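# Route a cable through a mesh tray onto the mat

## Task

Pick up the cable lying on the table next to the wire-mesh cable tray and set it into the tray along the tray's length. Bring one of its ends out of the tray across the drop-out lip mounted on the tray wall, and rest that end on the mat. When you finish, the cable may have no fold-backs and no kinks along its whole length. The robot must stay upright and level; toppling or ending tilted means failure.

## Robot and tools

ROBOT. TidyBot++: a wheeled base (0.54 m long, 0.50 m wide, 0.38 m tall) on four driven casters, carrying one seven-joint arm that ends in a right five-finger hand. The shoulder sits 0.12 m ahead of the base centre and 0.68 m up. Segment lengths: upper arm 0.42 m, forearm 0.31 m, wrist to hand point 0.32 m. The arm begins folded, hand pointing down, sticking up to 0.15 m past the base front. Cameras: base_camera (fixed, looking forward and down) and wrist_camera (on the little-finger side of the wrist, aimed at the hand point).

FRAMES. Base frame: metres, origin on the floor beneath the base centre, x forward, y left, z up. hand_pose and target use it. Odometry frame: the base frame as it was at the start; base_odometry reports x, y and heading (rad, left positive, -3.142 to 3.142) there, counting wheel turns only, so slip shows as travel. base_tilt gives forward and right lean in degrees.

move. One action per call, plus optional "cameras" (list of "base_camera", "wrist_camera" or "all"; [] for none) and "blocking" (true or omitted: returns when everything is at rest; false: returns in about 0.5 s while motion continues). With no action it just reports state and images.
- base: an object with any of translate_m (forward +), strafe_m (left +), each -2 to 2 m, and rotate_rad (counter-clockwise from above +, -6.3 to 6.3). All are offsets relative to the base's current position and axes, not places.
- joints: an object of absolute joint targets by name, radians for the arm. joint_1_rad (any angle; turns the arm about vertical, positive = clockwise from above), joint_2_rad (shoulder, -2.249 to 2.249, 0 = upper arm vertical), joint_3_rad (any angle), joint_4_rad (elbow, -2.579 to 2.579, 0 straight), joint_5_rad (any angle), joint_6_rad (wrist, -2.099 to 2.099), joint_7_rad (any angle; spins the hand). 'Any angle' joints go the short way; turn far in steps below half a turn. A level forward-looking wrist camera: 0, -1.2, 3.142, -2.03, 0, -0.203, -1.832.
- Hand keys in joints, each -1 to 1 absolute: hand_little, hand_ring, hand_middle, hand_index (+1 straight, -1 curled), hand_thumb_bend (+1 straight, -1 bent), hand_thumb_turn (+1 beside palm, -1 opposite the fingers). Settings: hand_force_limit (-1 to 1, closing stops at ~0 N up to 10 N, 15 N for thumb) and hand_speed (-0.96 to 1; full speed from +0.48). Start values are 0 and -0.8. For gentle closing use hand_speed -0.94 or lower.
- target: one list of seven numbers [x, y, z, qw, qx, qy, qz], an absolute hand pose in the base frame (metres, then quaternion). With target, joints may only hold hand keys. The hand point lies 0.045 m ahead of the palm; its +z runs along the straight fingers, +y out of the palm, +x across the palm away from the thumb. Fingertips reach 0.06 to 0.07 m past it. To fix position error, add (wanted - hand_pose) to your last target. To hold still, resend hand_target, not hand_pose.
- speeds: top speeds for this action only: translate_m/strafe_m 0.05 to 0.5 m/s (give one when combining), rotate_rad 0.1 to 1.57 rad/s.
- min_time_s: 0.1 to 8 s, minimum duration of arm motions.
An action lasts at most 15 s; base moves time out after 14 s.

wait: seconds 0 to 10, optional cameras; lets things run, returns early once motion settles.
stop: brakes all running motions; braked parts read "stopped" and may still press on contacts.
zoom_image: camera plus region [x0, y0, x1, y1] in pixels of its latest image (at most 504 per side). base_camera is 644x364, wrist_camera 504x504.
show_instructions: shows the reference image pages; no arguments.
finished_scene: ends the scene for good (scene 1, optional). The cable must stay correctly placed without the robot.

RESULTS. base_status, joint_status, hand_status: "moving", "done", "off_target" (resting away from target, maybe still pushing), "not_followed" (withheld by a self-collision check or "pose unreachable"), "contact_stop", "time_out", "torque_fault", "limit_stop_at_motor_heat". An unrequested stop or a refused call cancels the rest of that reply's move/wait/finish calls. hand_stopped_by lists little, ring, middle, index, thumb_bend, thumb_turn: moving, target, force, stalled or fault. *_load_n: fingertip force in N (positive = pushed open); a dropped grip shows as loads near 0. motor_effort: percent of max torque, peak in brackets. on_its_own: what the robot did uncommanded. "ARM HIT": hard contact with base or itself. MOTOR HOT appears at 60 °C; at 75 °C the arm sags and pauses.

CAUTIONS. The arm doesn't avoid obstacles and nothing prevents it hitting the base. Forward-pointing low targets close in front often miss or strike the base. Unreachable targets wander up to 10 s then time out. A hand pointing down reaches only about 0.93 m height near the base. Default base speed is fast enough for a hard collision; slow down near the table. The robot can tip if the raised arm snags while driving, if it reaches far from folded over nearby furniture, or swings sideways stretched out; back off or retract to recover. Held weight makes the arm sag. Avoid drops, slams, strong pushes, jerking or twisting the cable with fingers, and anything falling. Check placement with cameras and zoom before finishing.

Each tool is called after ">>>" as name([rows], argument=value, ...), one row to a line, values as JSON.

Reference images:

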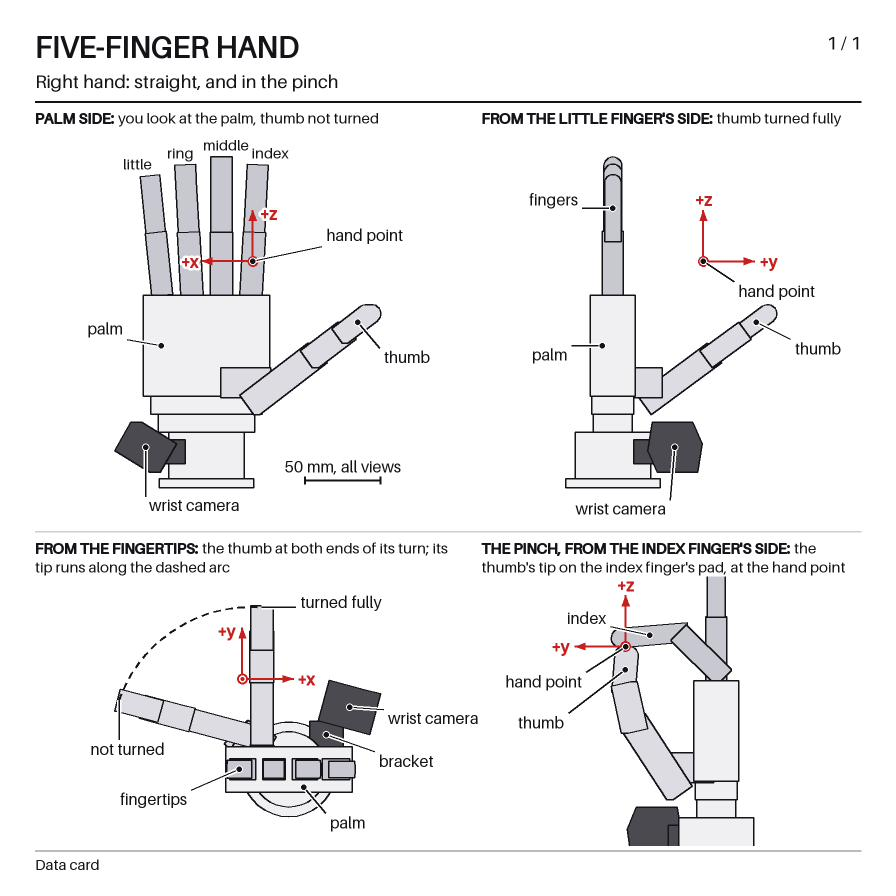

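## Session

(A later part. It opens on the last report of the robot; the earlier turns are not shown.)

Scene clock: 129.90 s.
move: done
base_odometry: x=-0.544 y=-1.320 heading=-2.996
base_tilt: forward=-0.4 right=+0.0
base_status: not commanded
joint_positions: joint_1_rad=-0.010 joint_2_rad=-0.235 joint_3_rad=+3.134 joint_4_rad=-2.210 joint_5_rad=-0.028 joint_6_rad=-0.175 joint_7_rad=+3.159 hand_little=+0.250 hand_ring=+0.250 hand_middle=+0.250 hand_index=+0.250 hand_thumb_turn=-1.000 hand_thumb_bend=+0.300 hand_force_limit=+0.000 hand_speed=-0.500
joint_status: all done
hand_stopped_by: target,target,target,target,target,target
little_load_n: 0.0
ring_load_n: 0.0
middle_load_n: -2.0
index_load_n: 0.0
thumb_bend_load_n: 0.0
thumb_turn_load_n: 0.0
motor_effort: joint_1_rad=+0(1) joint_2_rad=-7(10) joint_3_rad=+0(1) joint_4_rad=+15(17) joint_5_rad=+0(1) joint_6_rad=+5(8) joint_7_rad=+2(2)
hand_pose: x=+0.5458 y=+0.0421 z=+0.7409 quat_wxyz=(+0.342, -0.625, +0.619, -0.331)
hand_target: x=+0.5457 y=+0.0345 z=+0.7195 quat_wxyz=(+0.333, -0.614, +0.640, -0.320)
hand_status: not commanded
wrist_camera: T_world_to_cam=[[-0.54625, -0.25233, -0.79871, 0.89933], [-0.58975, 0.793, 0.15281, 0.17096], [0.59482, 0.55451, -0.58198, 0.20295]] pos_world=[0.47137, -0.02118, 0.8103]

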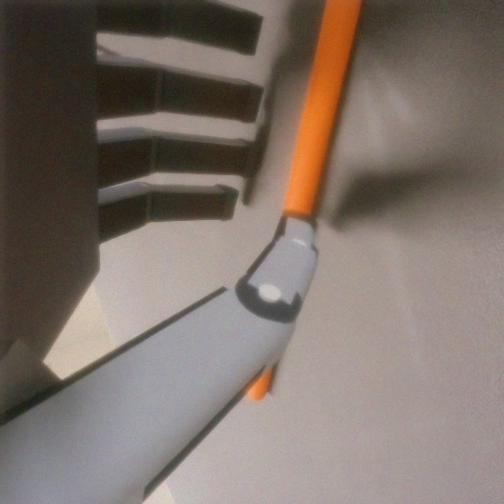

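>>> move(joints={"hand_index": 0.0, "hand_middle": 0.0, "hand_ring": 0.0, "hand_little": 0.0, "hand_thumb_bend": 0.15, "hand_speed": -0.8, "hand_force_limit": -0.2}, cameras=["wrist_camera"])

Scene clock: 132.63 s.
move: done
base_odometry: x=-0.544 y=-1.320 heading=-2.996
base_tilt: forward=-0.4 right=+0.0
base_status: not commanded
joint_positions: joint_1_rad=-0.010 joint_2_rad=-0.231 joint_3_rad=+3.134 joint_4_rad=-2.212 joint_5_rad=-0.028 joint_6_rad=-0.169 joint_7_rad=+3.159 hand_little=+0.000 hand_ring=+0.000 hand_middle=+0.000 hand_index=+0.000 hand_thumb_turn=-1.000 hand_thumb_bend=+0.150 hand_force_limit=-0.200 hand_speed=-0.800
joint_status: all done
hand_stopped_by: target,target,target,target,target,target
little_load_n: 0.5
ring_load_n: 0.0
middle_load_n: 0.5
index_load_n: 0.0
thumb_bend_load_n: 0.0
thumb_turn_load_n: 0.0
motor_effort: joint_1_rad=+1(1) joint_2_rad=-8(8) joint_3_rad=+0(1) joint_4_rad=+14(15) joint_5_rad=+0(1) joint_6_rad=+5(6) joint_7_rad=+2(2)
hand_pose: x=+0.5471 y=+0.0421 z=+0.7402 quat_wxyz=(+0.342, -0.625, +0.618, -0.331)
hand_target: x=+0.5457 y=+0.0345 z=+0.7195 quat_wxyz=(+0.333, -0.614, +0.640, -0.320)
hand_status: not commanded
wrist_camera: T_world_to_cam=[[-0.54515, -0.25221, -0.7995, 0.89941], [-0.58984, 0.79309, 0.15199, 0.17243], [0.59574, 0.55444, -0.58111, 0.20069]] pos_world=[0.47246, -0.02118, 0.80949]

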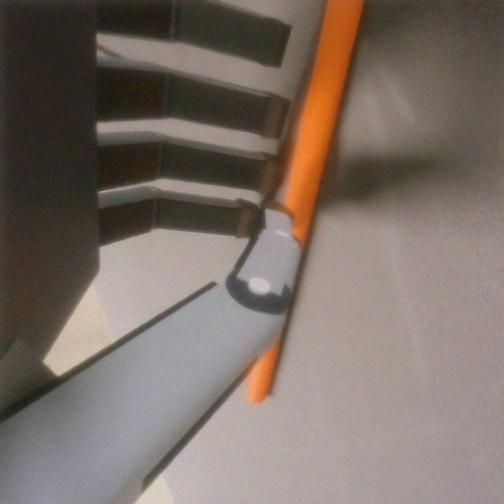

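>>> move(joints={"joint_2_rad": -0.191, "joint_4_rad": -2.283, "joint_6_rad": -0.09}, min_time_s=2, cameras=["wrist_camera"])

Scene clock: 136.57 s.
move: done
base_odometry: x=-0.544 y=-1.320 heading=-2.996
base_tilt: forward=-0.4 right=+0.0
base_status: not commanded
joint_positions: joint_1_rad=-0.010 joint_2_rad=-0.231 joint_3_rad=+3.134 joint_4_rad=-2.242 joint_5_rad=-0.028 joint_6_rad=-0.108 joint_7_rad=+3.155 hand_little=+0.000 hand_ring=+0.000 hand_middle=+0.000 hand_index=+0.000 hand_thumb_turn=-1.000 hand_thumb_bend=+0.150 hand_force_limit=-0.200 hand_speed=-0.800
joint_status: all done
hand_stopped_by: target,target,target,target,target,target
little_load_n: 0.0
ring_load_n: 0.0
middle_load_n: -3.5
index_load_n: 0.0
thumb_bend_load_n: 0.0
thumb_turn_load_n: 0.0
motor_effort: joint_1_rad=+2(2) joint_2_rad=-6(9) joint_3_rad=+2(2) joint_4_rad=+13(15) joint_5_rad=+1(1) joint_6_rad=+5(7) joint_7_rad=+2(3)
hand_pose: x=+0.5500 y=+0.0418 z=+0.7388 quat_wxyz=(+0.352, -0.618, +0.615, -0.340)
hand_target: x=+0.5418 y=+0.0345 z=+0.7054 quat_wxyz=(+0.333, -0.614, +0.640, -0.320)
hand_status: not commanded
wrist_camera: T_world_to_cam=[[-0.52172, -0.24782, -0.81633, 0.89925], [-0.59132, 0.79478, 0.13663, 0.18668], [0.61494, 0.554, -0.56119, 0.17304]] pos_world=[0.47313, -0.02138, 0.80569]

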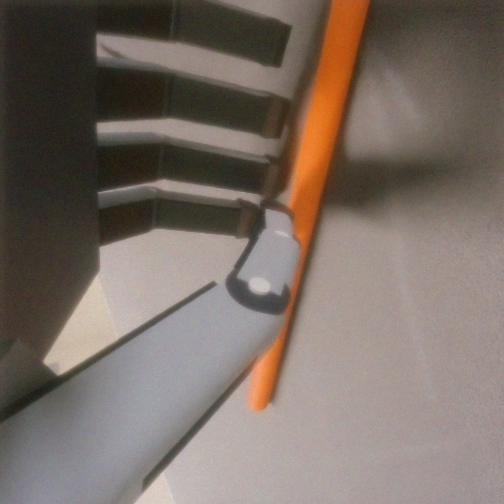

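>>> move(joints={"joint_2_rad": -0.2, "joint_4_rad": -2.181, "joint_6_rad": -0.2}, min_time_s=1.5)

>>> move(joints={"hand_index": -0.1, "hand_middle": -0.1, "hand_ring": -0.1, "hand_little": -0.1, "hand_thumb_bend": 0.3}, cameras=["wrist_camera"])

Scene clock: 148.40 s.
move: done
base_odometry: x=-0.544 y=-1.320 heading=-2.996
base_tilt: forward=-0.4 right=+0.0
base_status: not commanded
joint_positions: joint_1_rad=-0.010 joint_2_rad=-0.226 joint_3_rad=+3.134 joint_4_rad=-2.210 joint_5_rad=-0.028 joint_6_rad=-0.159 joint_7_rad=+3.155 hand_little=+0.000 hand_ring=+0.000 hand_middle=+0.000 hand_index=+0.000 hand_thumb_turn=-1.000 hand_thumb_bend=+0.150 hand_force_limit=-0.200 hand_speed=-0.800
joint_status: all done
hand_stopped_by: target,target,target,target,target,target
little_load_n: 0.0
ring_load_n: 0.0
middle_load_n: 0.0
index_load_n: 0.0
thumb_bend_load_n: 0.0
thumb_turn_load_n: 0.0
motor_effort: joint_1_rad=+0(2) joint_2_rad=-9(10) joint_3_rad=+1(2) joint_4_rad=+16(16) joint_5_rad=+0(2) joint_6_rad=+7(7) joint_7_rad=+1(3)
hand_pose: x=+0.5503 y=+0.0422 z=+0.7413 quat_wxyz=(+0.345, -0.623, +0.619, -0.332)
hand_target: x=+0.5539 y=+0.0345 z=+0.7360 quat_wxyz=(+0.333, -0.614, +0.640, -0.320)
hand_status: not commanded
pictures: none

Scene clock: 149.40 s.
move: done
base_odometry: x=-0.544 y=-1.320 heading=-2.996
base_tilt: forward=-0.3 right=+0.0
base_status: not commanded
joint_positions: joint_1_rad=-0.010 joint_2_rad=-0.226 joint_3_rad=+3.134 joint_4_rad=-2.210 joint_5_rad=-0.028 joint_6_rad=-0.159 joint_7_rad=+3.155 hand_little=-0.100 hand_ring=-0.100 hand_middle=-0.100 hand_index=-0.100 hand_thumb_turn=-1.000 hand_thumb_bend=+0.300 hand_force_limit=-0.200 hand_speed=-0.800
joint_status: all done
hand_stopped_by: target,target,target,target,target,target
little_load_n: 0.0
ring_load_n: 0.5
middle_load_n: 0.0
index_load_n: 0.0
thumb_bend_load_n: 0.0
thumb_turn_load_n: 0.0
motor_effort: joint_1_rad=+0(1) joint_2_rad=-9(9) joint_3_rad=+0(0) joint_4_rad=+16(16) joint_5_rad=+0(1) joint_6_rad=+6(7) joint_7_rad=+2(2)
hand_pose: x=+0.5503 y=+0.0422 z=+0.7413 quat_wxyz=(+0.345, -0.623, +0.619, -0.332)
hand_target: x=+0.5539 y=+0.0345 z=+0.7360 quat_wxyz=(+0.333, -0.614, +0.640, -0.320)
hand_status: not commanded
wrist_camera: T_world_to_cam=[[-0.5405, -0.24828, -0.80388, 0.90268], [-0.58886, 0.79406, 0.15068, 0.17448], [0.60092, 0.55482, -0.57539, 0.19223]] pos_world=[0.47513, -0.02108, 0.80996]

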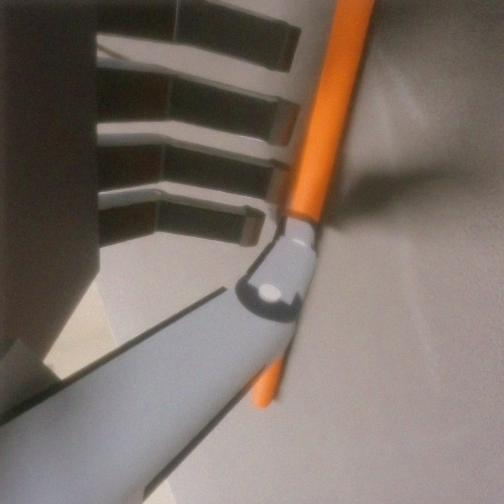

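>>> move(joints={"joint_2_rad": -0.17, "joint_4_rad": -2.242, "joint_6_rad": -0.11}, min_time_s=1.5)

>>> move(joints={"hand_index": -0.25, "hand_middle": -0.25, "hand_ring": -0.25, "hand_little": -0.25}, cameras=["wrist_camera"])

Scene clock: 154.77 s.
move: done
base_odometry: x=-0.544 y=-1.320 heading=-2.996
base_tilt: forward=-0.4 right=+0.0
base_status: not commanded
joint_positions: joint_1_rad=-0.010 joint_2_rad=-0.211 joint_3_rad=+3.134 joint_4_rad=-2.212 joint_5_rad=-0.028 joint_6_rad=-0.137 joint_7_rad=+3.155 hand_little=-0.100 hand_ring=-0.100 hand_middle=-0.100 hand_index=-0.100 hand_thumb_turn=-1.000 hand_thumb_bend=+0.300 hand_force_limit=-0.200 hand_speed=-0.800
joint_status: all done
hand_stopped_by: target,target,target,target,target,target
little_load_n: 0.0
ring_load_n: 0.5
middle_load_n: 0.0
index_load_n: 0.5
thumb_bend_load_n: -1.0
thumb_turn_load_n: 2.0
motor_effort: joint_1_rad=+1(2) joint_2_rad=-7(10) joint_3_rad=+1(2) joint_4_rad=+14(16) joint_5_rad=+0(1) joint_6_rad=+5(7) joint_7_rad=+2(3)
hand_pose: x=+0.5553 y=+0.0421 z=+0.7387 quat_wxyz=(+0.346, -0.622, +0.618, -0.334)
hand_target: x=+0.5535 y=+0.0345 z=+0.7125 quat_wxyz=(+0.333, -0.614, +0.640, -0.320)
hand_status: not commanded
pictures: none

Scene clock: 155.53 s.
move: off_target
base_odometry: x=-0.544 y=-1.320 heading=-2.996
base_tilt: forward=-0.4 right=+0.0
base_status: not commanded
joint_positions: joint_1_rad=-0.010 joint_2_rad=-0.210 joint_3_rad=+3.134 joint_4_rad=-2.212 joint_5_rad=-0.028 joint_6_rad=-0.133 joint_7_rad=+3.155 hand_little=-0.250 hand_ring=-0.250 hand_middle=-0.227 hand_index=-0.250 hand_thumb_turn=-1.000 hand_thumb_bend=+0.300 hand_force_limit=-0.200 hand_speed=-0.800
joint_status: hand_middle off_target (ended at -0.227, target -0.250); the others done
hand_stopped_by: target,target,force,target,target,target
little_load_n: 0.0
ring_load_n: 0.0
middle_load_n: 1.5
index_load_n: 0.0
thumb_bend_load_n: 0.0
thumb_turn_load_n: 2.0
motor_effort: joint_1_rad=+1(2) joint_2_rad=-7(8) joint_3_rad=+2(2) joint_4_rad=+14(14) joint_5_rad=-1(2) joint_6_rad=+5(6) joint_7_rad=+2(3)
hand_pose: x=+0.5563 y=+0.0421 z=+0.7392 quat_wxyz=(+0.347, -0.621, +0.618, -0.335)
hand_target: x=+0.5535 y=+0.0345 z=+0.7125 quat_wxyz=(+0.333, -0.614, +0.640, -0.320)
hand_status: not commanded
wrist_camera: T_world_to_cam=[[-0.53496, -0.24754, -0.8078, 0.90403], [-0.58925, 0.79451, 0.14677, 0.18153], [0.60547, 0.55451, -0.57089, 0.18166]] pos_world=[0.48059, -0.02118, 0.80734]

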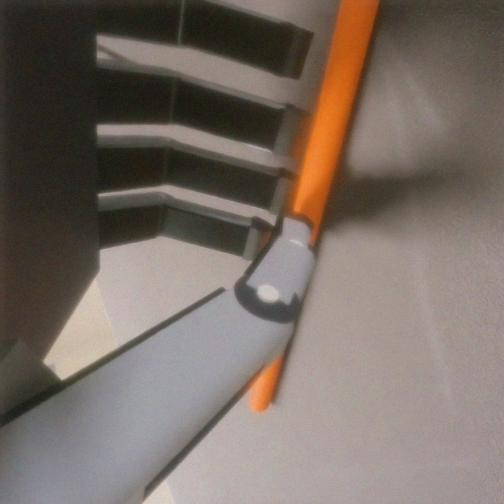

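>>> move(joints={"hand_index": -0.45, "hand_middle": -0.45, "hand_ring": -0.45, "hand_little": -0.45, "hand_force_limit": 0.0}, cameras=["wrist_camera"])

Scene clock: 157.07 s.
move: off_target
base_odometry: x=-0.544 y=-1.320 heading=-2.996
base_tilt: forward=-0.4 right=+0.0
base_status: not commanded
joint_positions: joint_1_rad=-0.010 joint_2_rad=-0.209 joint_3_rad=+3.134 joint_4_rad=-2.212 joint_5_rad=-0.028 joint_6_rad=-0.128 joint_7_rad=+3.155 hand_little=-0.450 hand_ring=-0.450 hand_middle=-0.316 hand_index=-0.395 hand_thumb_turn=-1.000 hand_thumb_bend=+0.301 hand_force_limit=+0.000 hand_speed=-0.800
joint_status: hand_middle off_target (ended at -0.316, target -0.450); hand_index off_target (ended at -0.395, target -0.450); the others done
hand_stopped_by: target,target,force,force,target,target
little_load_n: 0.0
ring_load_n: 0.0
middle_load_n: 8.0
index_load_n: 6.5
thumb_bend_load_n: 3.5
thumb_turn_load_n: 1.5
motor_effort: joint_1_rad=+1(2) joint_2_rad=-7(8) joint_3_rad=+2(2) joint_4_rad=+13(14) joint_5_rad=+1(2) joint_6_rad=+4(5) joint_7_rad=+2(2)
hand_pose: x=+0.5575 y=+0.0421 z=+0.7402 quat_wxyz=(+0.349, -0.620, +0.617, -0.336)
hand_target: x=+0.5535 y=+0.0345 z=+0.7125 quat_wxyz=(+0.333, -0.614, +0.640, -0.320)
hand_status: not commanded
wrist_camera: T_world_to_cam=[[-0.53131, -0.24726, -0.81029, 0.90523], [-0.58969, 0.79466, 0.14417, 0.18427], [0.60826, 0.55442, -0.56801, 0.17779]] pos_world=[0.48148, -0.02118, 0.80793]

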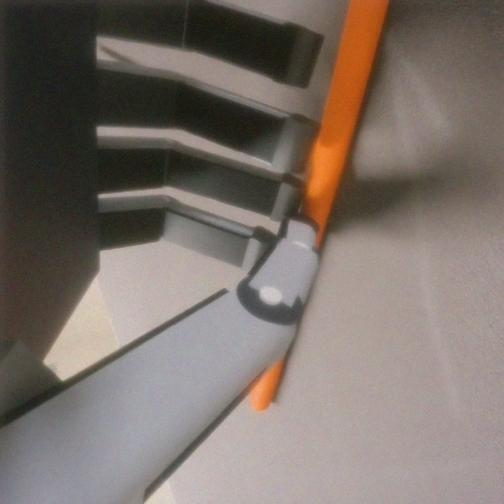

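>>> move(joints={"joint_2_rad": -0.246, "joint_4_rad": -2.026, "joint_6_rad": -0.402}, min_time_s=3, cameras=["wrist_camera"])

Scene clock: 161.57 s.
move: done
base_odometry: x=-0.544 y=-1.320 heading=-2.996
base_tilt: forward=-0.4 right=+0.0
base_status: not commanded
joint_positions: joint_1_rad=-0.009 joint_2_rad=-0.217 joint_3_rad=+3.134 joint_4_rad=-2.054 joint_5_rad=-0.028 joint_6_rad=-0.358 joint_7_rad=+3.155 hand_little=-0.450 hand_ring=-0.450 hand_middle=-0.316 hand_index=-0.395 hand_thumb_turn=-1.000 hand_thumb_bend=+0.301 hand_force_limit=+0.000 hand_speed=-0.800
joint_status: all done
hand_stopped_by: target,target,force,force,target,target
little_load_n: 0.0
ring_load_n: 0.0
middle_load_n: 7.0
index_load_n: 6.0
thumb_bend_load_n: 4.0
thumb_turn_load_n: 1.0
motor_effort: joint_1_rad=+0(2) joint_2_rad=-10(11) joint_3_rad=+0(2) joint_4_rad=+16(17) joint_5_rad=-1(1) joint_6_rad=+6(8) joint_7_rad=+2(2)
hand_pose: x=+0.5570 y=+0.0436 z=+0.7734 quat_wxyz=(+0.330, -0.632, +0.626, -0.315)
hand_target: x=+0.5541 y=+0.0345 z=+0.7916 quat_wxyz=(+0.333, -0.614, +0.640, -0.320)
hand_status: not commanded
wrist_camera: T_world_to_cam=[[-0.58136, -0.2492, -0.77454, 0.93256], [-0.5831, 0.79153, 0.183, 0.14442], [0.56747, 0.55802, -0.60547, 0.24763]] pos_world=[0.48584, -0.0201, 0.84581]

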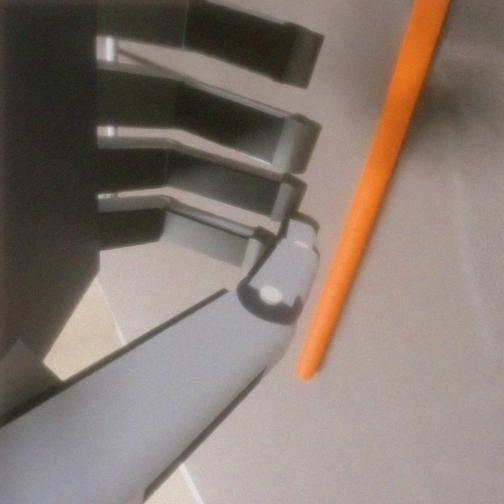

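>>> move(joints={"hand_index": 0.05, "hand_middle": -0.08, "hand_ring": 0.05, "hand_little": 0.05, "hand_thumb_bend": 0.35, "joint_1_rad": -0.14}, base={"strafe_m": -0.05}, min_time_s=2, cameras=["wrist_camera"])

Scene clock: 169.83 s.
move: done
base_odometry: x=-0.552 y=-1.270 heading=-2.996
base_tilt: forward=-0.4 right=+0.0
base_status: done
joint_positions: joint_1_rad=-0.129 joint_2_rad=-0.220 joint_3_rad=+3.135 joint_4_rad=-2.054 joint_5_rad=-0.028 joint_6_rad=-0.360 joint_7_rad=+3.155 hand_little=+0.050 hand_ring=+0.050 hand_middle=-0.080 hand_index=+0.050 hand_thumb_turn=-1.000 hand_thumb_bend=+0.350 hand_force_limit=+0.000 hand_speed=-0.800
joint_status: all done
hand_stopped_by: target,target,target,target,target,target
little_load_n: 0.0
ring_load_n: 0.0
middle_load_n: 0.0
index_load_n: 0.0
thumb_bend_load_n: 0.0
thumb_turn_load_n: 0.0
motor_effort: joint_1_rad=+0(2) joint_2_rad=-10(11) joint_3_rad=+0(2) joint_4_rad=+16(17) joint_5_rad=+0(1) joint_6_rad=+6(7) joint_7_rad=+1(2)
hand_pose: x=+0.5483 y=+0.0948 z=+0.7747 quat_wxyz=(+0.348, -0.668, +0.588, -0.295)
hand_target: x=+0.5450 y=+0.0948 z=+0.7916 quat_wxyz=(+0.355, -0.657, +0.596, -0.296)
hand_status: not commanded
wrist_camera: T_world_to_cam=[[-0.54647, -0.31553, -0.77576, 0.92935], [-0.67264, 0.71721, 0.18211, 0.15536], [0.49892, 0.62133, -0.60418, 0.25528]] pos_world=[0.485, 0.0232, 0.8469]

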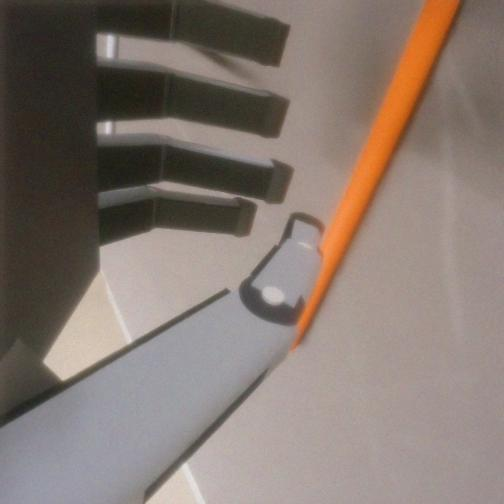

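>>> move(joints={"joint_2_rad": -0.189, "joint_4_rad": -2.219, "joint_6_rad": -0.152}, min_time_s=2, cameras=["wrist_camera"])

Scene clock: 173.93 s.
move: done
base_odometry: x=-0.552 y=-1.270 heading=-2.996
base_tilt: forward=-0.4 right=+0.0
base_status: not commanded
joint_positions: joint_1_rad=-0.129 joint_2_rad=-0.217 joint_3_rad=+3.135 joint_4_rad=-2.195 joint_5_rad=-0.028 joint_6_rad=-0.184 joint_7_rad=+3.155 hand_little=+0.050 hand_ring=+0.050 hand_middle=-0.080 hand_index=+0.050 hand_thumb_turn=-1.000 hand_thumb_bend=+0.350 hand_force_limit=+0.000 hand_speed=-0.800
joint_status: all done
hand_stopped_by: target,target,target,target,target,target
little_load_n: 0.0
ring_load_n: 0.0
middle_load_n: 0.0
index_load_n: 0.0
thumb_bend_load_n: 0.0
thumb_turn_load_n: 0.0
motor_effort: joint_1_rad=+1(1) joint_2_rad=-9(11) joint_3_rad=+0(1) joint_4_rad=+16(17) joint_5_rad=+0(1) joint_6_rad=+6(8) joint_7_rad=+2(2)
hand_pose: x=+0.5424 y=+0.0925 z=+0.7393 quat_wxyz=(+0.358, -0.661, +0.584, -0.306)
hand_target: x=+0.5427 y=+0.0945 z=+0.7227 quat_wxyz=(+0.355, -0.657, +0.596, -0.295)
hand_status: not commanded
wrist_camera: T_world_to_cam=[[-0.52307, -0.31101, -0.79352, 0.89793], [-0.67478, 0.71988, 0.16266, 0.17482], [0.52065, 0.62053, -0.58641, 0.21355]] pos_world=[0.47646, 0.0209, 0.80932]

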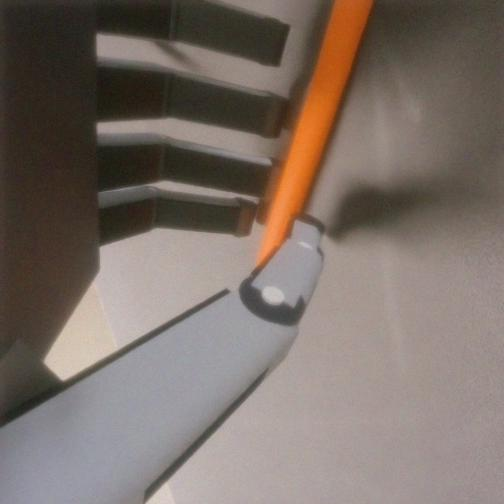

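>>> zoom_image(camera="wrist_camera", region=[150, 50, 400, 300])

Scaled by 2.016 from the camera's image (finer frame: 720x720).

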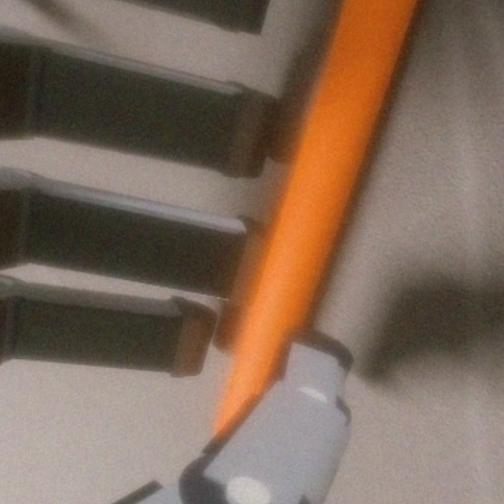

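>>> move(joints={"joint_2_rad": -0.158, "joint_4_rad": -2.248, "joint_6_rad": -0.092}, min_time_s=1.5, cameras=["wrist_camera"])

>>> zoom_image(camera="wrist_camera", region=[150, 50, 400, 300])

Scene clock: 177.37 s.
move: done
base_odometry: x=-0.552 y=-1.270 heading=-2.996
base_tilt: forward=-0.3 right=+0.0
base_status: not commanded
joint_positions: joint_1_rad=-0.129 joint_2_rad=-0.202 joint_3_rad=+3.135 joint_4_rad=-2.215 joint_5_rad=-0.028 joint_6_rad=-0.120 joint_7_rad=+3.155 hand_little=+0.050 hand_ring=+0.050 hand_middle=-0.080 hand_index=+0.050 hand_thumb_turn=-1.000 hand_thumb_bend=+0.350 hand_force_limit=+0.000 hand_speed=-0.800
joint_status: all done
hand_stopped_by: target,target,target,target,target,target
little_load_n: 0.0
ring_load_n: 0.0
middle_load_n: -5.0
index_load_n: 0.0
thumb_bend_load_n: 0.0
thumb_turn_load_n: 0.0
motor_effort: joint_1_rad=+0(1) joint_2_rad=-7(10) joint_3_rad=+0(1) joint_4_rad=+14(16) joint_5_rad=+0(1) joint_6_rad=+5(7) joint_7_rad=+2(2)
hand_pose: x=+0.5507 y=+0.0933 z=+0.7376 quat_wxyz=(+0.367, -0.656, +0.580, -0.315)
hand_target: x=+0.5467 y=+0.0951 z=+0.7083 quat_wxyz=(+0.355, -0.657, +0.596, -0.296)
hand_status: not commanded
wrist_camera: T_world_to_cam=[[-0.50038, -0.30782, -0.80924, 0.89999], [-0.67835, 0.72019, 0.14551, 0.19473], [0.53801, 0.62175, -0.56918, 0.18529]] pos_world=[0.48275, 0.02159, 0.80543]

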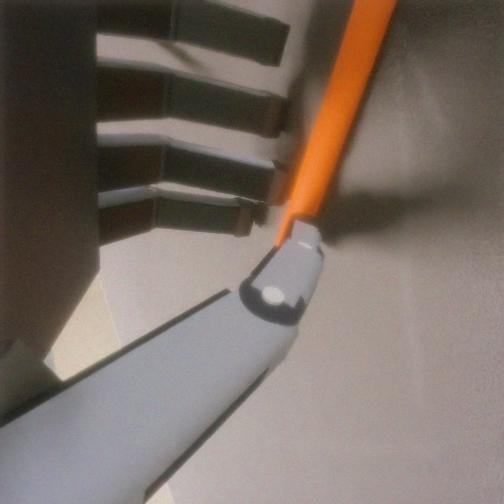

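Scaled by 2.016 from the camera's image (finer frame: 720x720).

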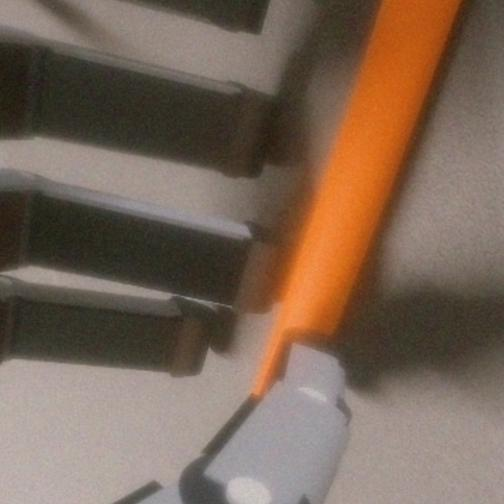

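>>> move(joints={"hand_middle": -0.22, "hand_thumb_bend": 0.3})

>>> move(joints={"joint_2_rad": -0.15, "joint_4_rad": -2.27, "joint_6_rad": -0.08}, min_time_s=1.5, cameras=["wrist_camera"])

>>> zoom_image(camera="wrist_camera", region=[150, 50, 400, 300])

Scene clock: 179.27 s.
move: done
base_odometry: x=-0.552 y=-1.270 heading=-2.996
base_tilt: forward=-0.4 right=+0.0
base_status: not commanded
joint_positions: joint_1_rad=-0.129 joint_2_rad=-0.196 joint_3_rad=+3.135 joint_4_rad=-2.215 joint_5_rad=-0.028 joint_6_rad=-0.113 joint_7_rad=+3.155 hand_little=+0.050 hand_ring=+0.050 hand_middle=-0.206 hand_index=+0.050 hand_thumb_turn=-1.000 hand_thumb_bend=+0.302 hand_force_limit=+0.000 hand_speed=-0.800
joint_status: all done
hand_stopped_by: target,target,force,target,target,target
little_load_n: 0.0
ring_load_n: 0.0
middle_load_n: 8.0
index_load_n: 0.0
thumb_bend_load_n: 4.5
thumb_turn_load_n: 0.0
motor_effort: joint_1_rad=+0(1) joint_2_rad=-6(8) joint_3_rad=+0(1) joint_4_rad=+13(14) joint_5_rad=+0(1) joint_6_rad=+5(6) joint_7_rad=+2(2)
hand_pose: x=+0.5526 y=+0.0935 z=+0.7364 quat_wxyz=(+0.367, -0.656, +0.580, -0.315)
hand_target: x=+0.5467 y=+0.0951 z=+0.7083 quat_wxyz=(+0.355, -0.657, +0.596, -0.296)
hand_status: not commanded
pictures: none

Scene clock: 181.07 s.
move: done
base_odometry: x=-0.552 y=-1.270 heading=-2.996
base_tilt: forward=-0.4 right=+0.0
base_status: not commanded
joint_positions: joint_1_rad=-0.130 joint_2_rad=-0.196 joint_3_rad=+3.135 joint_4_rad=-2.222 joint_5_rad=-0.028 joint_6_rad=-0.098 joint_7_rad=+3.155 hand_little=+0.050 hand_ring=+0.050 hand_middle=-0.206 hand_index=+0.050 hand_thumb_turn=-1.000 hand_thumb_bend=+0.302 hand_force_limit=+0.000 hand_speed=-0.800
joint_status: all done
hand_stopped_by: target,target,force,target,target,target
little_load_n: 0.0
ring_load_n: 0.0
middle_load_n: 8.0
index_load_n: 0.0
thumb_bend_load_n: 3.0
thumb_turn_load_n: 0.0
motor_effort: joint_1_rad=+0(1) joint_2_rad=-2(7) joint_3_rad=+0(1) joint_4_rad=+11(14) joint_5_rad=+0(2) joint_6_rad=+4(6) joint_7_rad=+2(2)
hand_pose: x=+0.5531 y=+0.0936 z=+0.7359 quat_wxyz=(+0.370, -0.654, +0.579, -0.317)
hand_target: x=+0.5410 y=+0.0943 z=+0.6966 quat_wxyz=(+0.348, -0.660, +0.599, -0.290)
hand_status: not commanded
wrist_camera: T_world_to_cam=[[-0.49429, -0.3071, -0.81324, 0.89944], [-0.67935, 0.72015, 0.14096, 0.20031], [0.54236, 0.62216, -0.56459, 0.17709]] pos_world=[0.48462, 0.02179, 0.80321]

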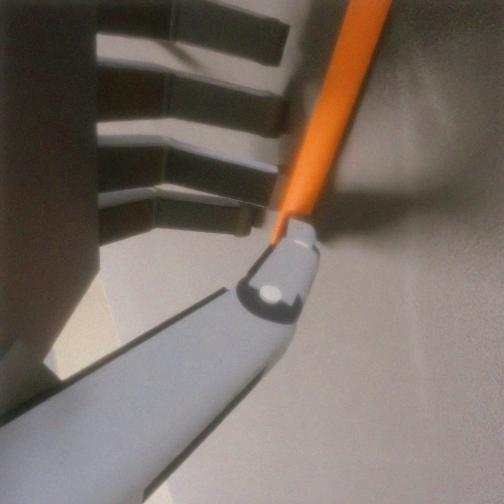

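Scaled by 2.016 from the camera's image (finer frame: 720x720).

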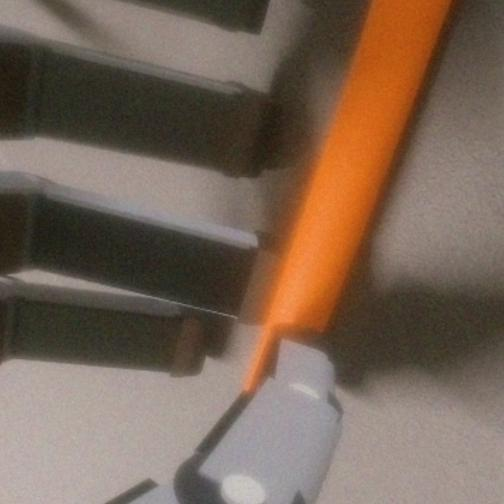

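>>> move(joints={"hand_index": -0.4, "hand_ring": -0.2, "hand_little": -0.1}, cameras=["wrist_camera"])

>>> zoom_image(camera="wrist_camera", region=[150, 50, 400, 300])

Scene clock: 182.97 s.
move: done
base_odometry: x=-0.552 y=-1.270 heading=-2.996
base_tilt: forward=-0.4 right=+0.0
base_status: not commanded
joint_positions: joint_1_rad=-0.130 joint_2_rad=-0.196 joint_3_rad=+3.135 joint_4_rad=-2.223 joint_5_rad=-0.028 joint_6_rad=-0.097 joint_7_rad=+3.155 hand_little=-0.100 hand_ring=-0.200 hand_middle=-0.206 hand_index=-0.398 hand_thumb_turn=-1.000 hand_thumb_bend=+0.302 hand_force_limit=+0.000 hand_speed=-0.800
joint_status: all done
hand_stopped_by: target,target,force,force,target,target
little_load_n: 0.0
ring_load_n: 0.0
middle_load_n: 6.5
index_load_n: 5.0
thumb_bend_load_n: 5.0
thumb_turn_load_n: 0.0
motor_effort: joint_1_rad=+0(1) joint_2_rad=-3(3) joint_3_rad=+1(1) joint_4_rad=+11(11) joint_5_rad=+0(1) joint_6_rad=+4(4) joint_7_rad=+2(2)
hand_pose: x=+0.5533 y=+0.0936 z=+0.7361 quat_wxyz=(+0.370, -0.654, +0.579, -0.317)
hand_target: x=+0.5410 y=+0.0943 z=+0.6966 quat_wxyz=(+0.348, -0.660, +0.599, -0.290)
hand_status: not commanded
wrist_camera: T_world_to_cam=[[-0.49368, -0.30697, -0.81366, 0.8996], [-0.67939, 0.7202, 0.1405, 0.20075], [0.54287, 0.62216, -0.5641, 0.17645]] pos_world=[0.48472, 0.02179, 0.80331]

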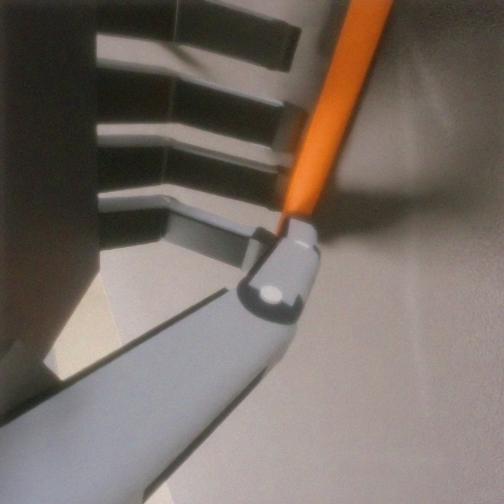

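Scaled by 2.016 from the camera's image (finer frame: 720x720).

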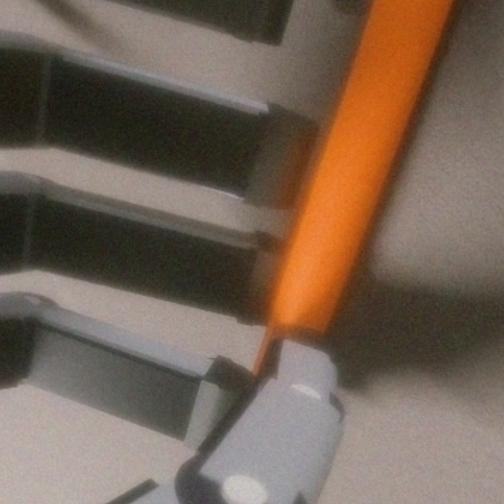

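>>> move(joints={"hand_index": 0.05, "hand_middle": 1.0, "hand_ring": 0.05, "hand_little": 0.0, "hand_thumb_bend": 0.35, "hand_speed": -0.5})

>>> move(joints={"joint_2_rad": -0.215, "joint_4_rad": -2.17, "joint_6_rad": -0.22}, min_time_s=2, cameras=["wrist_camera"])

Scene clock: 193.33 s.
move: done
base_odometry: x=-0.552 y=-1.270 heading=-2.996
base_tilt: forward=-0.4 right=+0.0
base_status: not commanded
joint_positions: joint_1_rad=-0.132 joint_2_rad=-0.195 joint_3_rad=+3.135 joint_4_rad=-2.228 joint_5_rad=-0.028 joint_6_rad=-0.083 joint_7_rad=+3.154 hand_little=+0.000 hand_ring=+0.050 hand_middle=+1.000 hand_index=+0.050 hand_thumb_turn=-1.000 hand_thumb_bend=+0.349 hand_force_limit=+0.000 hand_speed=-0.500
joint_status: all done
hand_stopped_by: target,target,target,target,target,target
little_load_n: 0.0
ring_load_n: 0.0
middle_load_n: 0.0
index_load_n: 0.0
thumb_bend_load_n: -3.0
thumb_turn_load_n: 0.0
motor_effort: joint_1_rad=+1(1) joint_2_rad=-3(7) joint_3_rad=+1(1) joint_4_rad=+10(14) joint_5_rad=+1(1) joint_6_rad=+3(5) joint_7_rad=+2(2)
hand_pose: x=+0.5541 y=+0.0946 z=+0.7359 quat_wxyz=(+0.372, -0.653, +0.577, -0.319)
hand_target: x=+0.5410 y=+0.0943 z=+0.6966 quat_wxyz=(+0.348, -0.660, +0.599, -0.290)
hand_status: not commanded
pictures: none

Scene clock: 195.63 s.
move: done
base_odometry: x=-0.552 y=-1.270 heading=-2.996
base_tilt: forward=-0.4 right=+0.0
base_status: not commanded
joint_positions: joint_1_rad=-0.132 joint_2_rad=-0.195 joint_3_rad=+3.135 joint_4_rad=-2.188 joint_5_rad=-0.028 joint_6_rad=-0.169 joint_7_rad=+3.154 hand_little=+0.000 hand_ring=+0.050 hand_middle=+1.000 hand_index=+0.050 hand_thumb_turn=-1.000 hand_thumb_bend=+0.350 hand_force_limit=+0.000 hand_speed=-0.500
joint_status: all done
hand_stopped_by: target,target,target,target,target,target
little_load_n: 0.0
ring_load_n: 1.5
middle_load_n: -0.5
index_load_n: 0.0
thumb_bend_load_n: 0.0
thumb_turn_load_n: 0.0
motor_effort: joint_1_rad=+1(2) joint_2_rad=-9(9) joint_3_rad=+0(1) joint_4_rad=+14(14) joint_5_rad=+0(1) joint_6_rad=+5(6) joint_7_rad=+2(2)
hand_pose: x=+0.5493 y=+0.0948 z=+0.7370 quat_wxyz=(+0.358, -0.662, +0.583, -0.305)
hand_target: x=+0.5433 y=+0.0946 z=+0.7437 quat_wxyz=(+0.357, -0.656, +0.595, -0.297)
hand_status: not commanded
wrist_camera: T_world_to_cam=[[-0.52241, -0.31202, -0.79355, 0.90013], [-0.67657, 0.7181, 0.16304, 0.1791], [0.51898, 0.62207, -0.58625, 0.20779]] pos_world=[0.48357, 0.02299, 0.80691]

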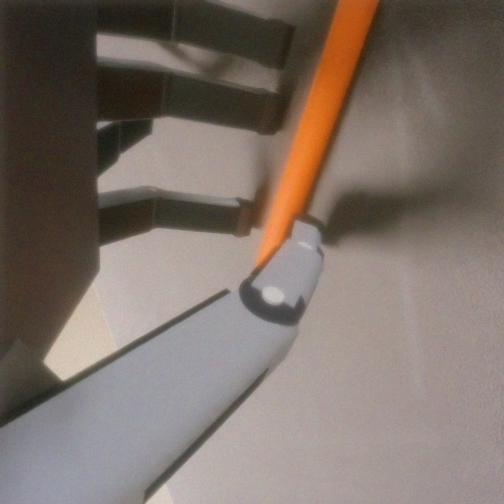

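>>> move(joints={"joint_2_rad": -0.159, "joint_4_rad": -2.234, "joint_6_rad": -0.107, "hand_thumb_bend": 0.25, "hand_little": -0.05}, min_time_s=2, cameras=["wrist_camera"])

>>> zoom_image(camera="wrist_camera", region=[150, 50, 400, 300])

Scene clock: 199.13 s.
move: done
base_odometry: x=-0.552 y=-1.270 heading=-2.996
base_tilt: forward=-0.4 right=+0.0
base_status: not commanded
joint_positions: joint_1_rad=-0.132 joint_2_rad=-0.193 joint_3_rad=+3.135 joint_4_rad=-2.203 joint_5_rad=-0.028 joint_6_rad=-0.134 joint_7_rad=+3.154 hand_little=-0.050 hand_ring=+0.050 hand_middle=+1.000 hand_index=+0.050 hand_thumb_turn=-1.000 hand_thumb_bend=+0.250 hand_force_limit=+0.000 hand_speed=-0.500
joint_status: all done
hand_stopped_by: target,target,target,target,target,target
little_load_n: 0.0
ring_load_n: 0.0
middle_load_n: 0.0
index_load_n: 0.0
thumb_bend_load_n: 0.0
thumb_turn_load_n: 0.5
motor_effort: joint_1_rad=+1(1) joint_2_rad=-9(11) joint_3_rad=+1(1) joint_4_rad=+14(15) joint_5_rad=+0(1) joint_6_rad=+5(6) joint_7_rad=+2(2)
hand_pose: x=+0.5519 y=+0.0949 z=+0.7361 quat_wxyz=(+0.364, -0.659, +0.581, -0.310)
hand_target: x=+0.5485 y=+0.0953 z=+0.7124 quat_wxyz=(+0.355, -0.657, +0.596, -0.296)
hand_status: not commanded
wrist_camera: T_world_to_cam=[[-0.50894, -0.3101, -0.80301, 0.90023], [-0.67871, 0.71834, 0.15275, 0.18965], [0.52946, 0.62275, -0.57606, 0.1926]] pos_world=[0.4849, 0.02299, 0.80486]

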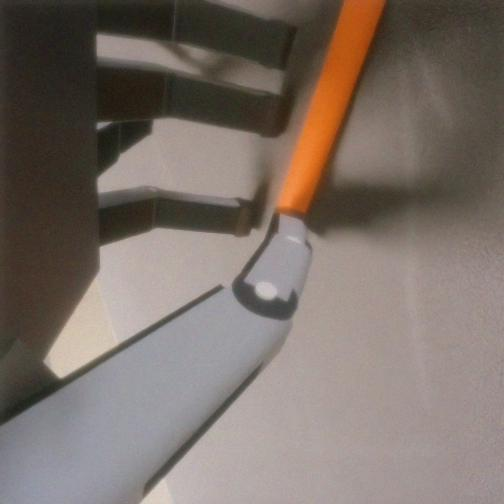

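Scaled by 2.016 from the camera's image (finer frame: 720x720).

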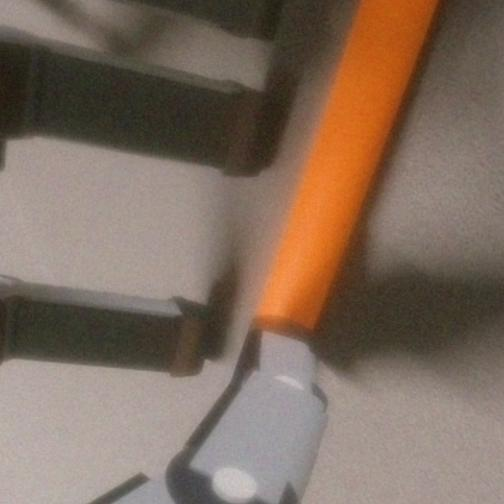

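>>> move(joints={"joint_2_rad": -0.144, "joint_4_rad": -2.271, "joint_6_rad": -0.055}, min_time_s=2, cameras=["wrist_camera"])

>>> zoom_image(camera="wrist_camera", region=[150, 50, 400, 300])

Scene clock: 202.53 s.
move: done
base_odometry: x=-0.552 y=-1.270 heading=-2.996
base_tilt: forward=-0.4 right=+0.0
base_status: not commanded
joint_positions: joint_1_rad=-0.133 joint_2_rad=-0.193 joint_3_rad=+3.135 joint_4_rad=-2.231 joint_5_rad=-0.028 joint_6_rad=-0.077 joint_7_rad=+3.154 hand_little=-0.050 hand_ring=+0.050 hand_middle=+1.000 hand_index=+0.050 hand_thumb_turn=-1.000 hand_thumb_bend=+0.250 hand_force_limit=+0.000 hand_speed=-0.500
joint_status: all done
hand_stopped_by: target,target,target,target,target,target
little_load_n: 0.0
ring_load_n: -2.5
middle_load_n: 0.0
index_load_n: 0.0
thumb_bend_load_n: -2.0
thumb_turn_load_n: 0.5
motor_effort: joint_1_rad=+0(2) joint_2_rad=-5(9) joint_3_rad=+1(2) joint_4_rad=+12(15) joint_5_rad=+1(1) joint_6_rad=+5(6) joint_7_rad=+1(3)
hand_pose: x=+0.5545 y=+0.0950 z=+0.7351 quat_wxyz=(+0.373, -0.653, +0.576, -0.319)
hand_target: x=+0.5465 y=+0.0951 z=+0.6992 quat_wxyz=(+0.355, -0.657, +0.596, -0.296)
hand_status: not commanded
wrist_camera: T_world_to_cam=[[-0.48605, -0.30694, -0.81826, 0.899], [-0.68224, 0.71841, 0.13576, 0.20588], [0.54618, 0.62423, -0.55859, 0.1683]] pos_world=[0.48549, 0.02298, 0.80168]

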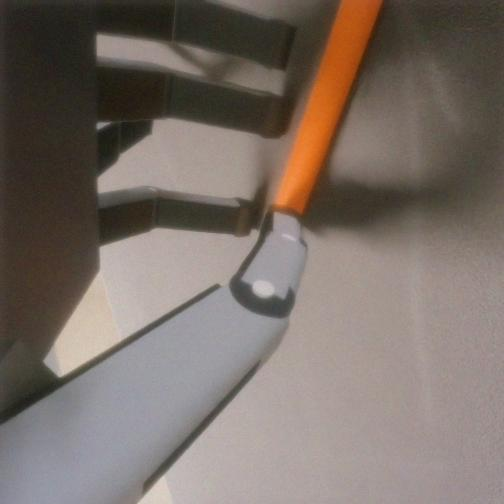

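Scaled by 2.016 from the camera's image (finer frame: 720x720).

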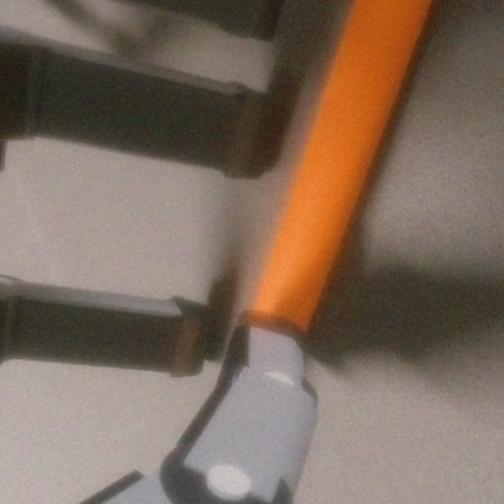

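>>> move(joints={"hand_index": -0.3, "hand_ring": -0.3, "hand_little": -0.3, "hand_force_limit": -0.6, "hand_speed": -0.85}, cameras=["wrist_camera"])

>>> zoom_image(camera="wrist_camera", region=[150, 50, 400, 300])

Scene clock: 209.90 s.
move: off_target
base_odometry: x=-0.552 y=-1.270 heading=-2.996
base_tilt: forward=-0.4 right=+0.0
base_status: not commanded
joint_positions: joint_1_rad=-0.133 joint_2_rad=-0.192 joint_3_rad=+3.135 joint_4_rad=-2.231 joint_5_rad=-0.028 joint_6_rad=-0.074 joint_7_rad=+3.154 hand_little=-0.300 hand_ring=-0.213 hand_middle=+1.000 hand_index=-0.212 hand_thumb_turn=-1.000 hand_thumb_bend=+0.250 hand_force_limit=-0.600 hand_speed=-0.850
joint_status: hand_ring off_target (ended at -0.213, target -0.300); hand_index off_target (ended at -0.212, target -0.300); the others done
hand_stopped_by: target,force,target,force,target,target
little_load_n: 0.0
ring_load_n: 1.0
middle_load_n: 0.0
index_load_n: 2.5
thumb_bend_load_n: 0.0
thumb_turn_load_n: 0.0
motor_effort: joint_1_rad=+1(2) joint_2_rad=-6(6) joint_3_rad=+1(1) joint_4_rad=+12(13) joint_5_rad=+0(1) joint_6_rad=+4(5) joint_7_rad=+1(2)
hand_pose: x=+0.5551 y=+0.0950 z=+0.7354 quat_wxyz=(+0.374, -0.653, +0.576, -0.320)
hand_target: x=+0.5465 y=+0.0951 z=+0.6992 quat_wxyz=(+0.355, -0.657, +0.596, -0.296)
hand_status: not commanded
wrist_camera: T_world_to_cam=[[-0.48443, -0.3068, -0.81927, 0.89934], [-0.68251, 0.71838, 0.13454, 0.20731], [0.54727, 0.62434, -0.5574, 0.16659]] pos_world=[0.48599, 0.02298, 0.80177]

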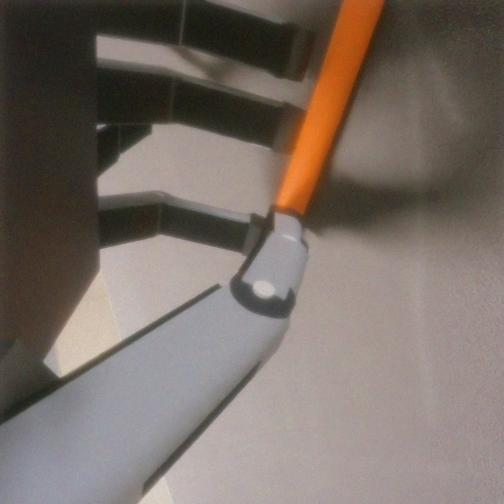

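Scaled by 2.016 from the camera's image (finer frame: 720x720).

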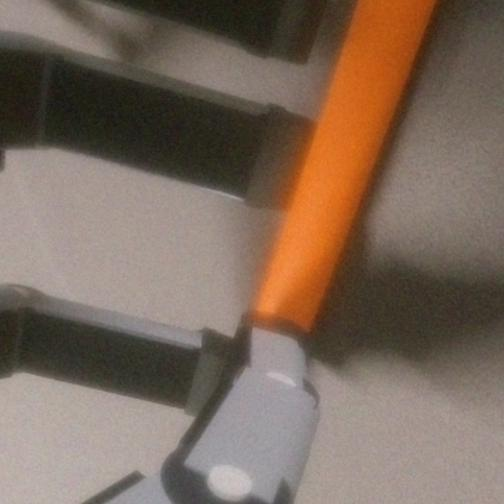

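>>> move(joints={"hand_index": -0.5, "hand_ring": -0.45, "hand_little": -0.5, "hand_thumb_bend": 0.1, "hand_force_limit": -0.2}, cameras=["wrist_camera"])

>>> zoom_image(camera="wrist_camera", region=[150, 50, 400, 300])

Scene clock: 215.60 s.
move: off_target
base_odometry: x=-0.552 y=-1.270 heading=-2.996
base_tilt: forward=-0.4 right=+0.0
base_status: not commanded
joint_positions: joint_1_rad=-0.133 joint_2_rad=-0.191 joint_3_rad=+3.135 joint_4_rad=-2.232 joint_5_rad=-0.028 joint_6_rad=-0.069 joint_7_rad=+3.154 hand_little=-0.500 hand_ring=-0.266 hand_middle=+1.000 hand_index=-0.266 hand_thumb_turn=-1.000 hand_thumb_bend=+0.218 hand_force_limit=-0.200 hand_speed=-0.850
joint_status: hand_ring off_target (ended at -0.266, target -0.450); hand_index off_target (ended at -0.266, target -0.500); hand_thumb_bend off_target (ended at +0.218, target +0.100); the others done
hand_stopped_by: target,force,target,force,force,target
little_load_n: 0.0
ring_load_n: 5.0
middle_load_n: 0.0
index_load_n: 5.0
thumb_bend_load_n: 5.0
thumb_turn_load_n: 0.5
motor_effort: joint_1_rad=-1(2) joint_2_rad=-5(7) joint_3_rad=+0(1) joint_4_rad=+12(12) joint_5_rad=+0(1) joint_6_rad=+3(5) joint_7_rad=+2(2)
hand_pose: x=+0.5562 y=+0.0952 z=+0.7362 quat_wxyz=(+0.375, -0.652, +0.575, -0.321)
hand_target: x=+0.5465 y=+0.0951 z=+0.6992 quat_wxyz=(+0.355, -0.657, +0.596, -0.296)
hand_status: not commanded
wrist_camera: T_world_to_cam=[[-0.48118, -0.30637, -0.82134, 0.90027], [-0.68298, 0.71838, 0.13215, 0.20993], [0.54956, 0.62455, -0.55491, 0.16321]] pos_world=[0.48687, 0.02308, 0.80226]

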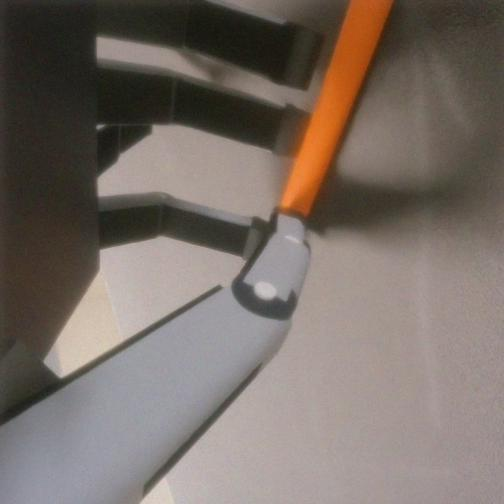

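Scaled by 2.016 from the camera's image (finer frame: 720x720).

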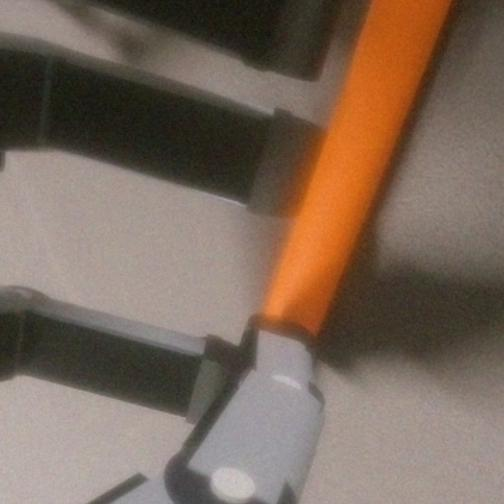

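>>> move(joints={"joint_2_rad": -0.241, "joint_4_rad": -2.023, "joint_6_rad": -0.40}, min_time_s=4, cameras=["wrist_camera"])

Scene clock: 220.93 s.
move: done
base_odometry: x=-0.552 y=-1.270 heading=-2.996
base_tilt: forward=-0.4 right=+0.0
base_status: not commanded
joint_positions: joint_1_rad=-0.133 joint_2_rad=-0.212 joint_3_rad=+3.135 joint_4_rad=-2.051 joint_5_rad=-0.028 joint_6_rad=-0.356 joint_7_rad=+3.154 hand_little=-0.500 hand_ring=-0.266 hand_middle=+1.000 hand_index=-0.266 hand_thumb_turn=-1.000 hand_thumb_bend=+0.217 hand_force_limit=-0.200 hand_speed=-0.850
joint_status: all done
hand_stopped_by: target,force,target,force,force,target
little_load_n: 0.0
ring_load_n: 0.5
middle_load_n: 0.0
index_load_n: 0.0
thumb_bend_load_n: 0.0
thumb_turn_load_n: 0.0
motor_effort: joint_1_rad=+0(2) joint_2_rad=-10(11) joint_3_rad=+0(1) joint_4_rad=+16(17) joint_5_rad=+0(1) joint_6_rad=+6(8) joint_7_rad=+1(2)
hand_pose: x=+0.5503 y=+0.0969 z=+0.7730 quat_wxyz=(+0.348, -0.669, +0.587, -0.294)
hand_target: x=+0.5469 y=+0.0951 z=+0.7915 quat_wxyz=(+0.355, -0.657, +0.596, -0.296)
hand_status: not commanded
wrist_camera: T_world_to_cam=[[-0.54744, -0.3174, -0.77431, 0.92938], [-0.67466, 0.71483, 0.18398, 0.15545], [0.49511, 0.62312, -0.60547, 0.25496]] pos_world=[0.48743, 0.02499, 0.84541]

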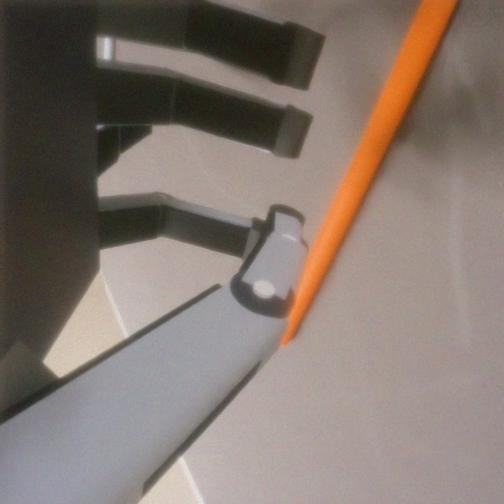

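>>> move(base={"translate_m": -0.05}, joints={"joint_1_rad": -0.16, "joint_2_rad": -0.166, "joint_4_rad": -2.254, "joint_6_rad": 0.168, "hand_index": 0.03, "hand_ring": -0.03, "hand_little": 0.0, "hand_thumb_bend": 0.2, "hand_speed": -0.5}, min_time_s=3, cameras=["wrist_camera"])

Scene clock: 230.67 s.
move: done
base_odometry: x=-0.502 y=-1.263 heading=-2.996
base_tilt: forward=-0.4 right=+0.0
base_status: done
joint_positions: joint_1_rad=-0.147 joint_2_rad=-0.194 joint_3_rad=+3.135 joint_4_rad=-2.233 joint_5_rad=-0.028 joint_6_rad=+0.131 joint_7_rad=+3.154 hand_little=+0.000 hand_ring=-0.030 hand_middle=+1.000 hand_index=+0.030 hand_thumb_turn=-1.000 hand_thumb_bend=+0.200 hand_force_limit=-0.200 hand_speed=-0.500
joint_status: all done
hand_stopped_by: target,target,target,target,target,target
little_load_n: 0.0
ring_load_n: 0.0
middle_load_n: 0.0
index_load_n: 0.0
thumb_bend_load_n: 0.0
thumb_turn_load_n: 0.0
motor_effort: joint_1_rad=+0(1) joint_2_rad=-10(12) joint_3_rad=+0(1) joint_4_rad=+16(17) joint_5_rad=-1(1) joint_6_rad=+7(8) joint_7_rad=+1(2)
hand_pose: x=+0.5921 y=+0.1055 z=+0.7900 quat_wxyz=(+0.441, -0.615, +0.536, -0.375)
hand_target: x=+0.5935 y=+0.1115 z=+0.7759 quat_wxyz=(+0.444, -0.612, +0.544, -0.363)
hand_status: not commanded
wrist_camera: T_world_to_cam=[[-0.30501, -0.28682, -0.90813, 0.92706], [-0.70434, 0.70976, 0.01239, 0.32807], [0.641, 0.64341, -0.4185, 0.00294]] pos_world=[0.51195, 0.03116, 0.83906]

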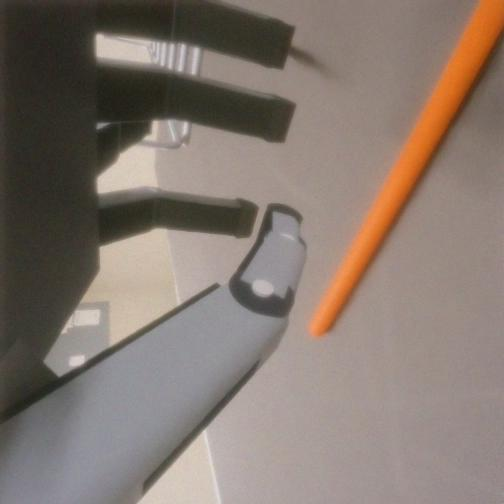

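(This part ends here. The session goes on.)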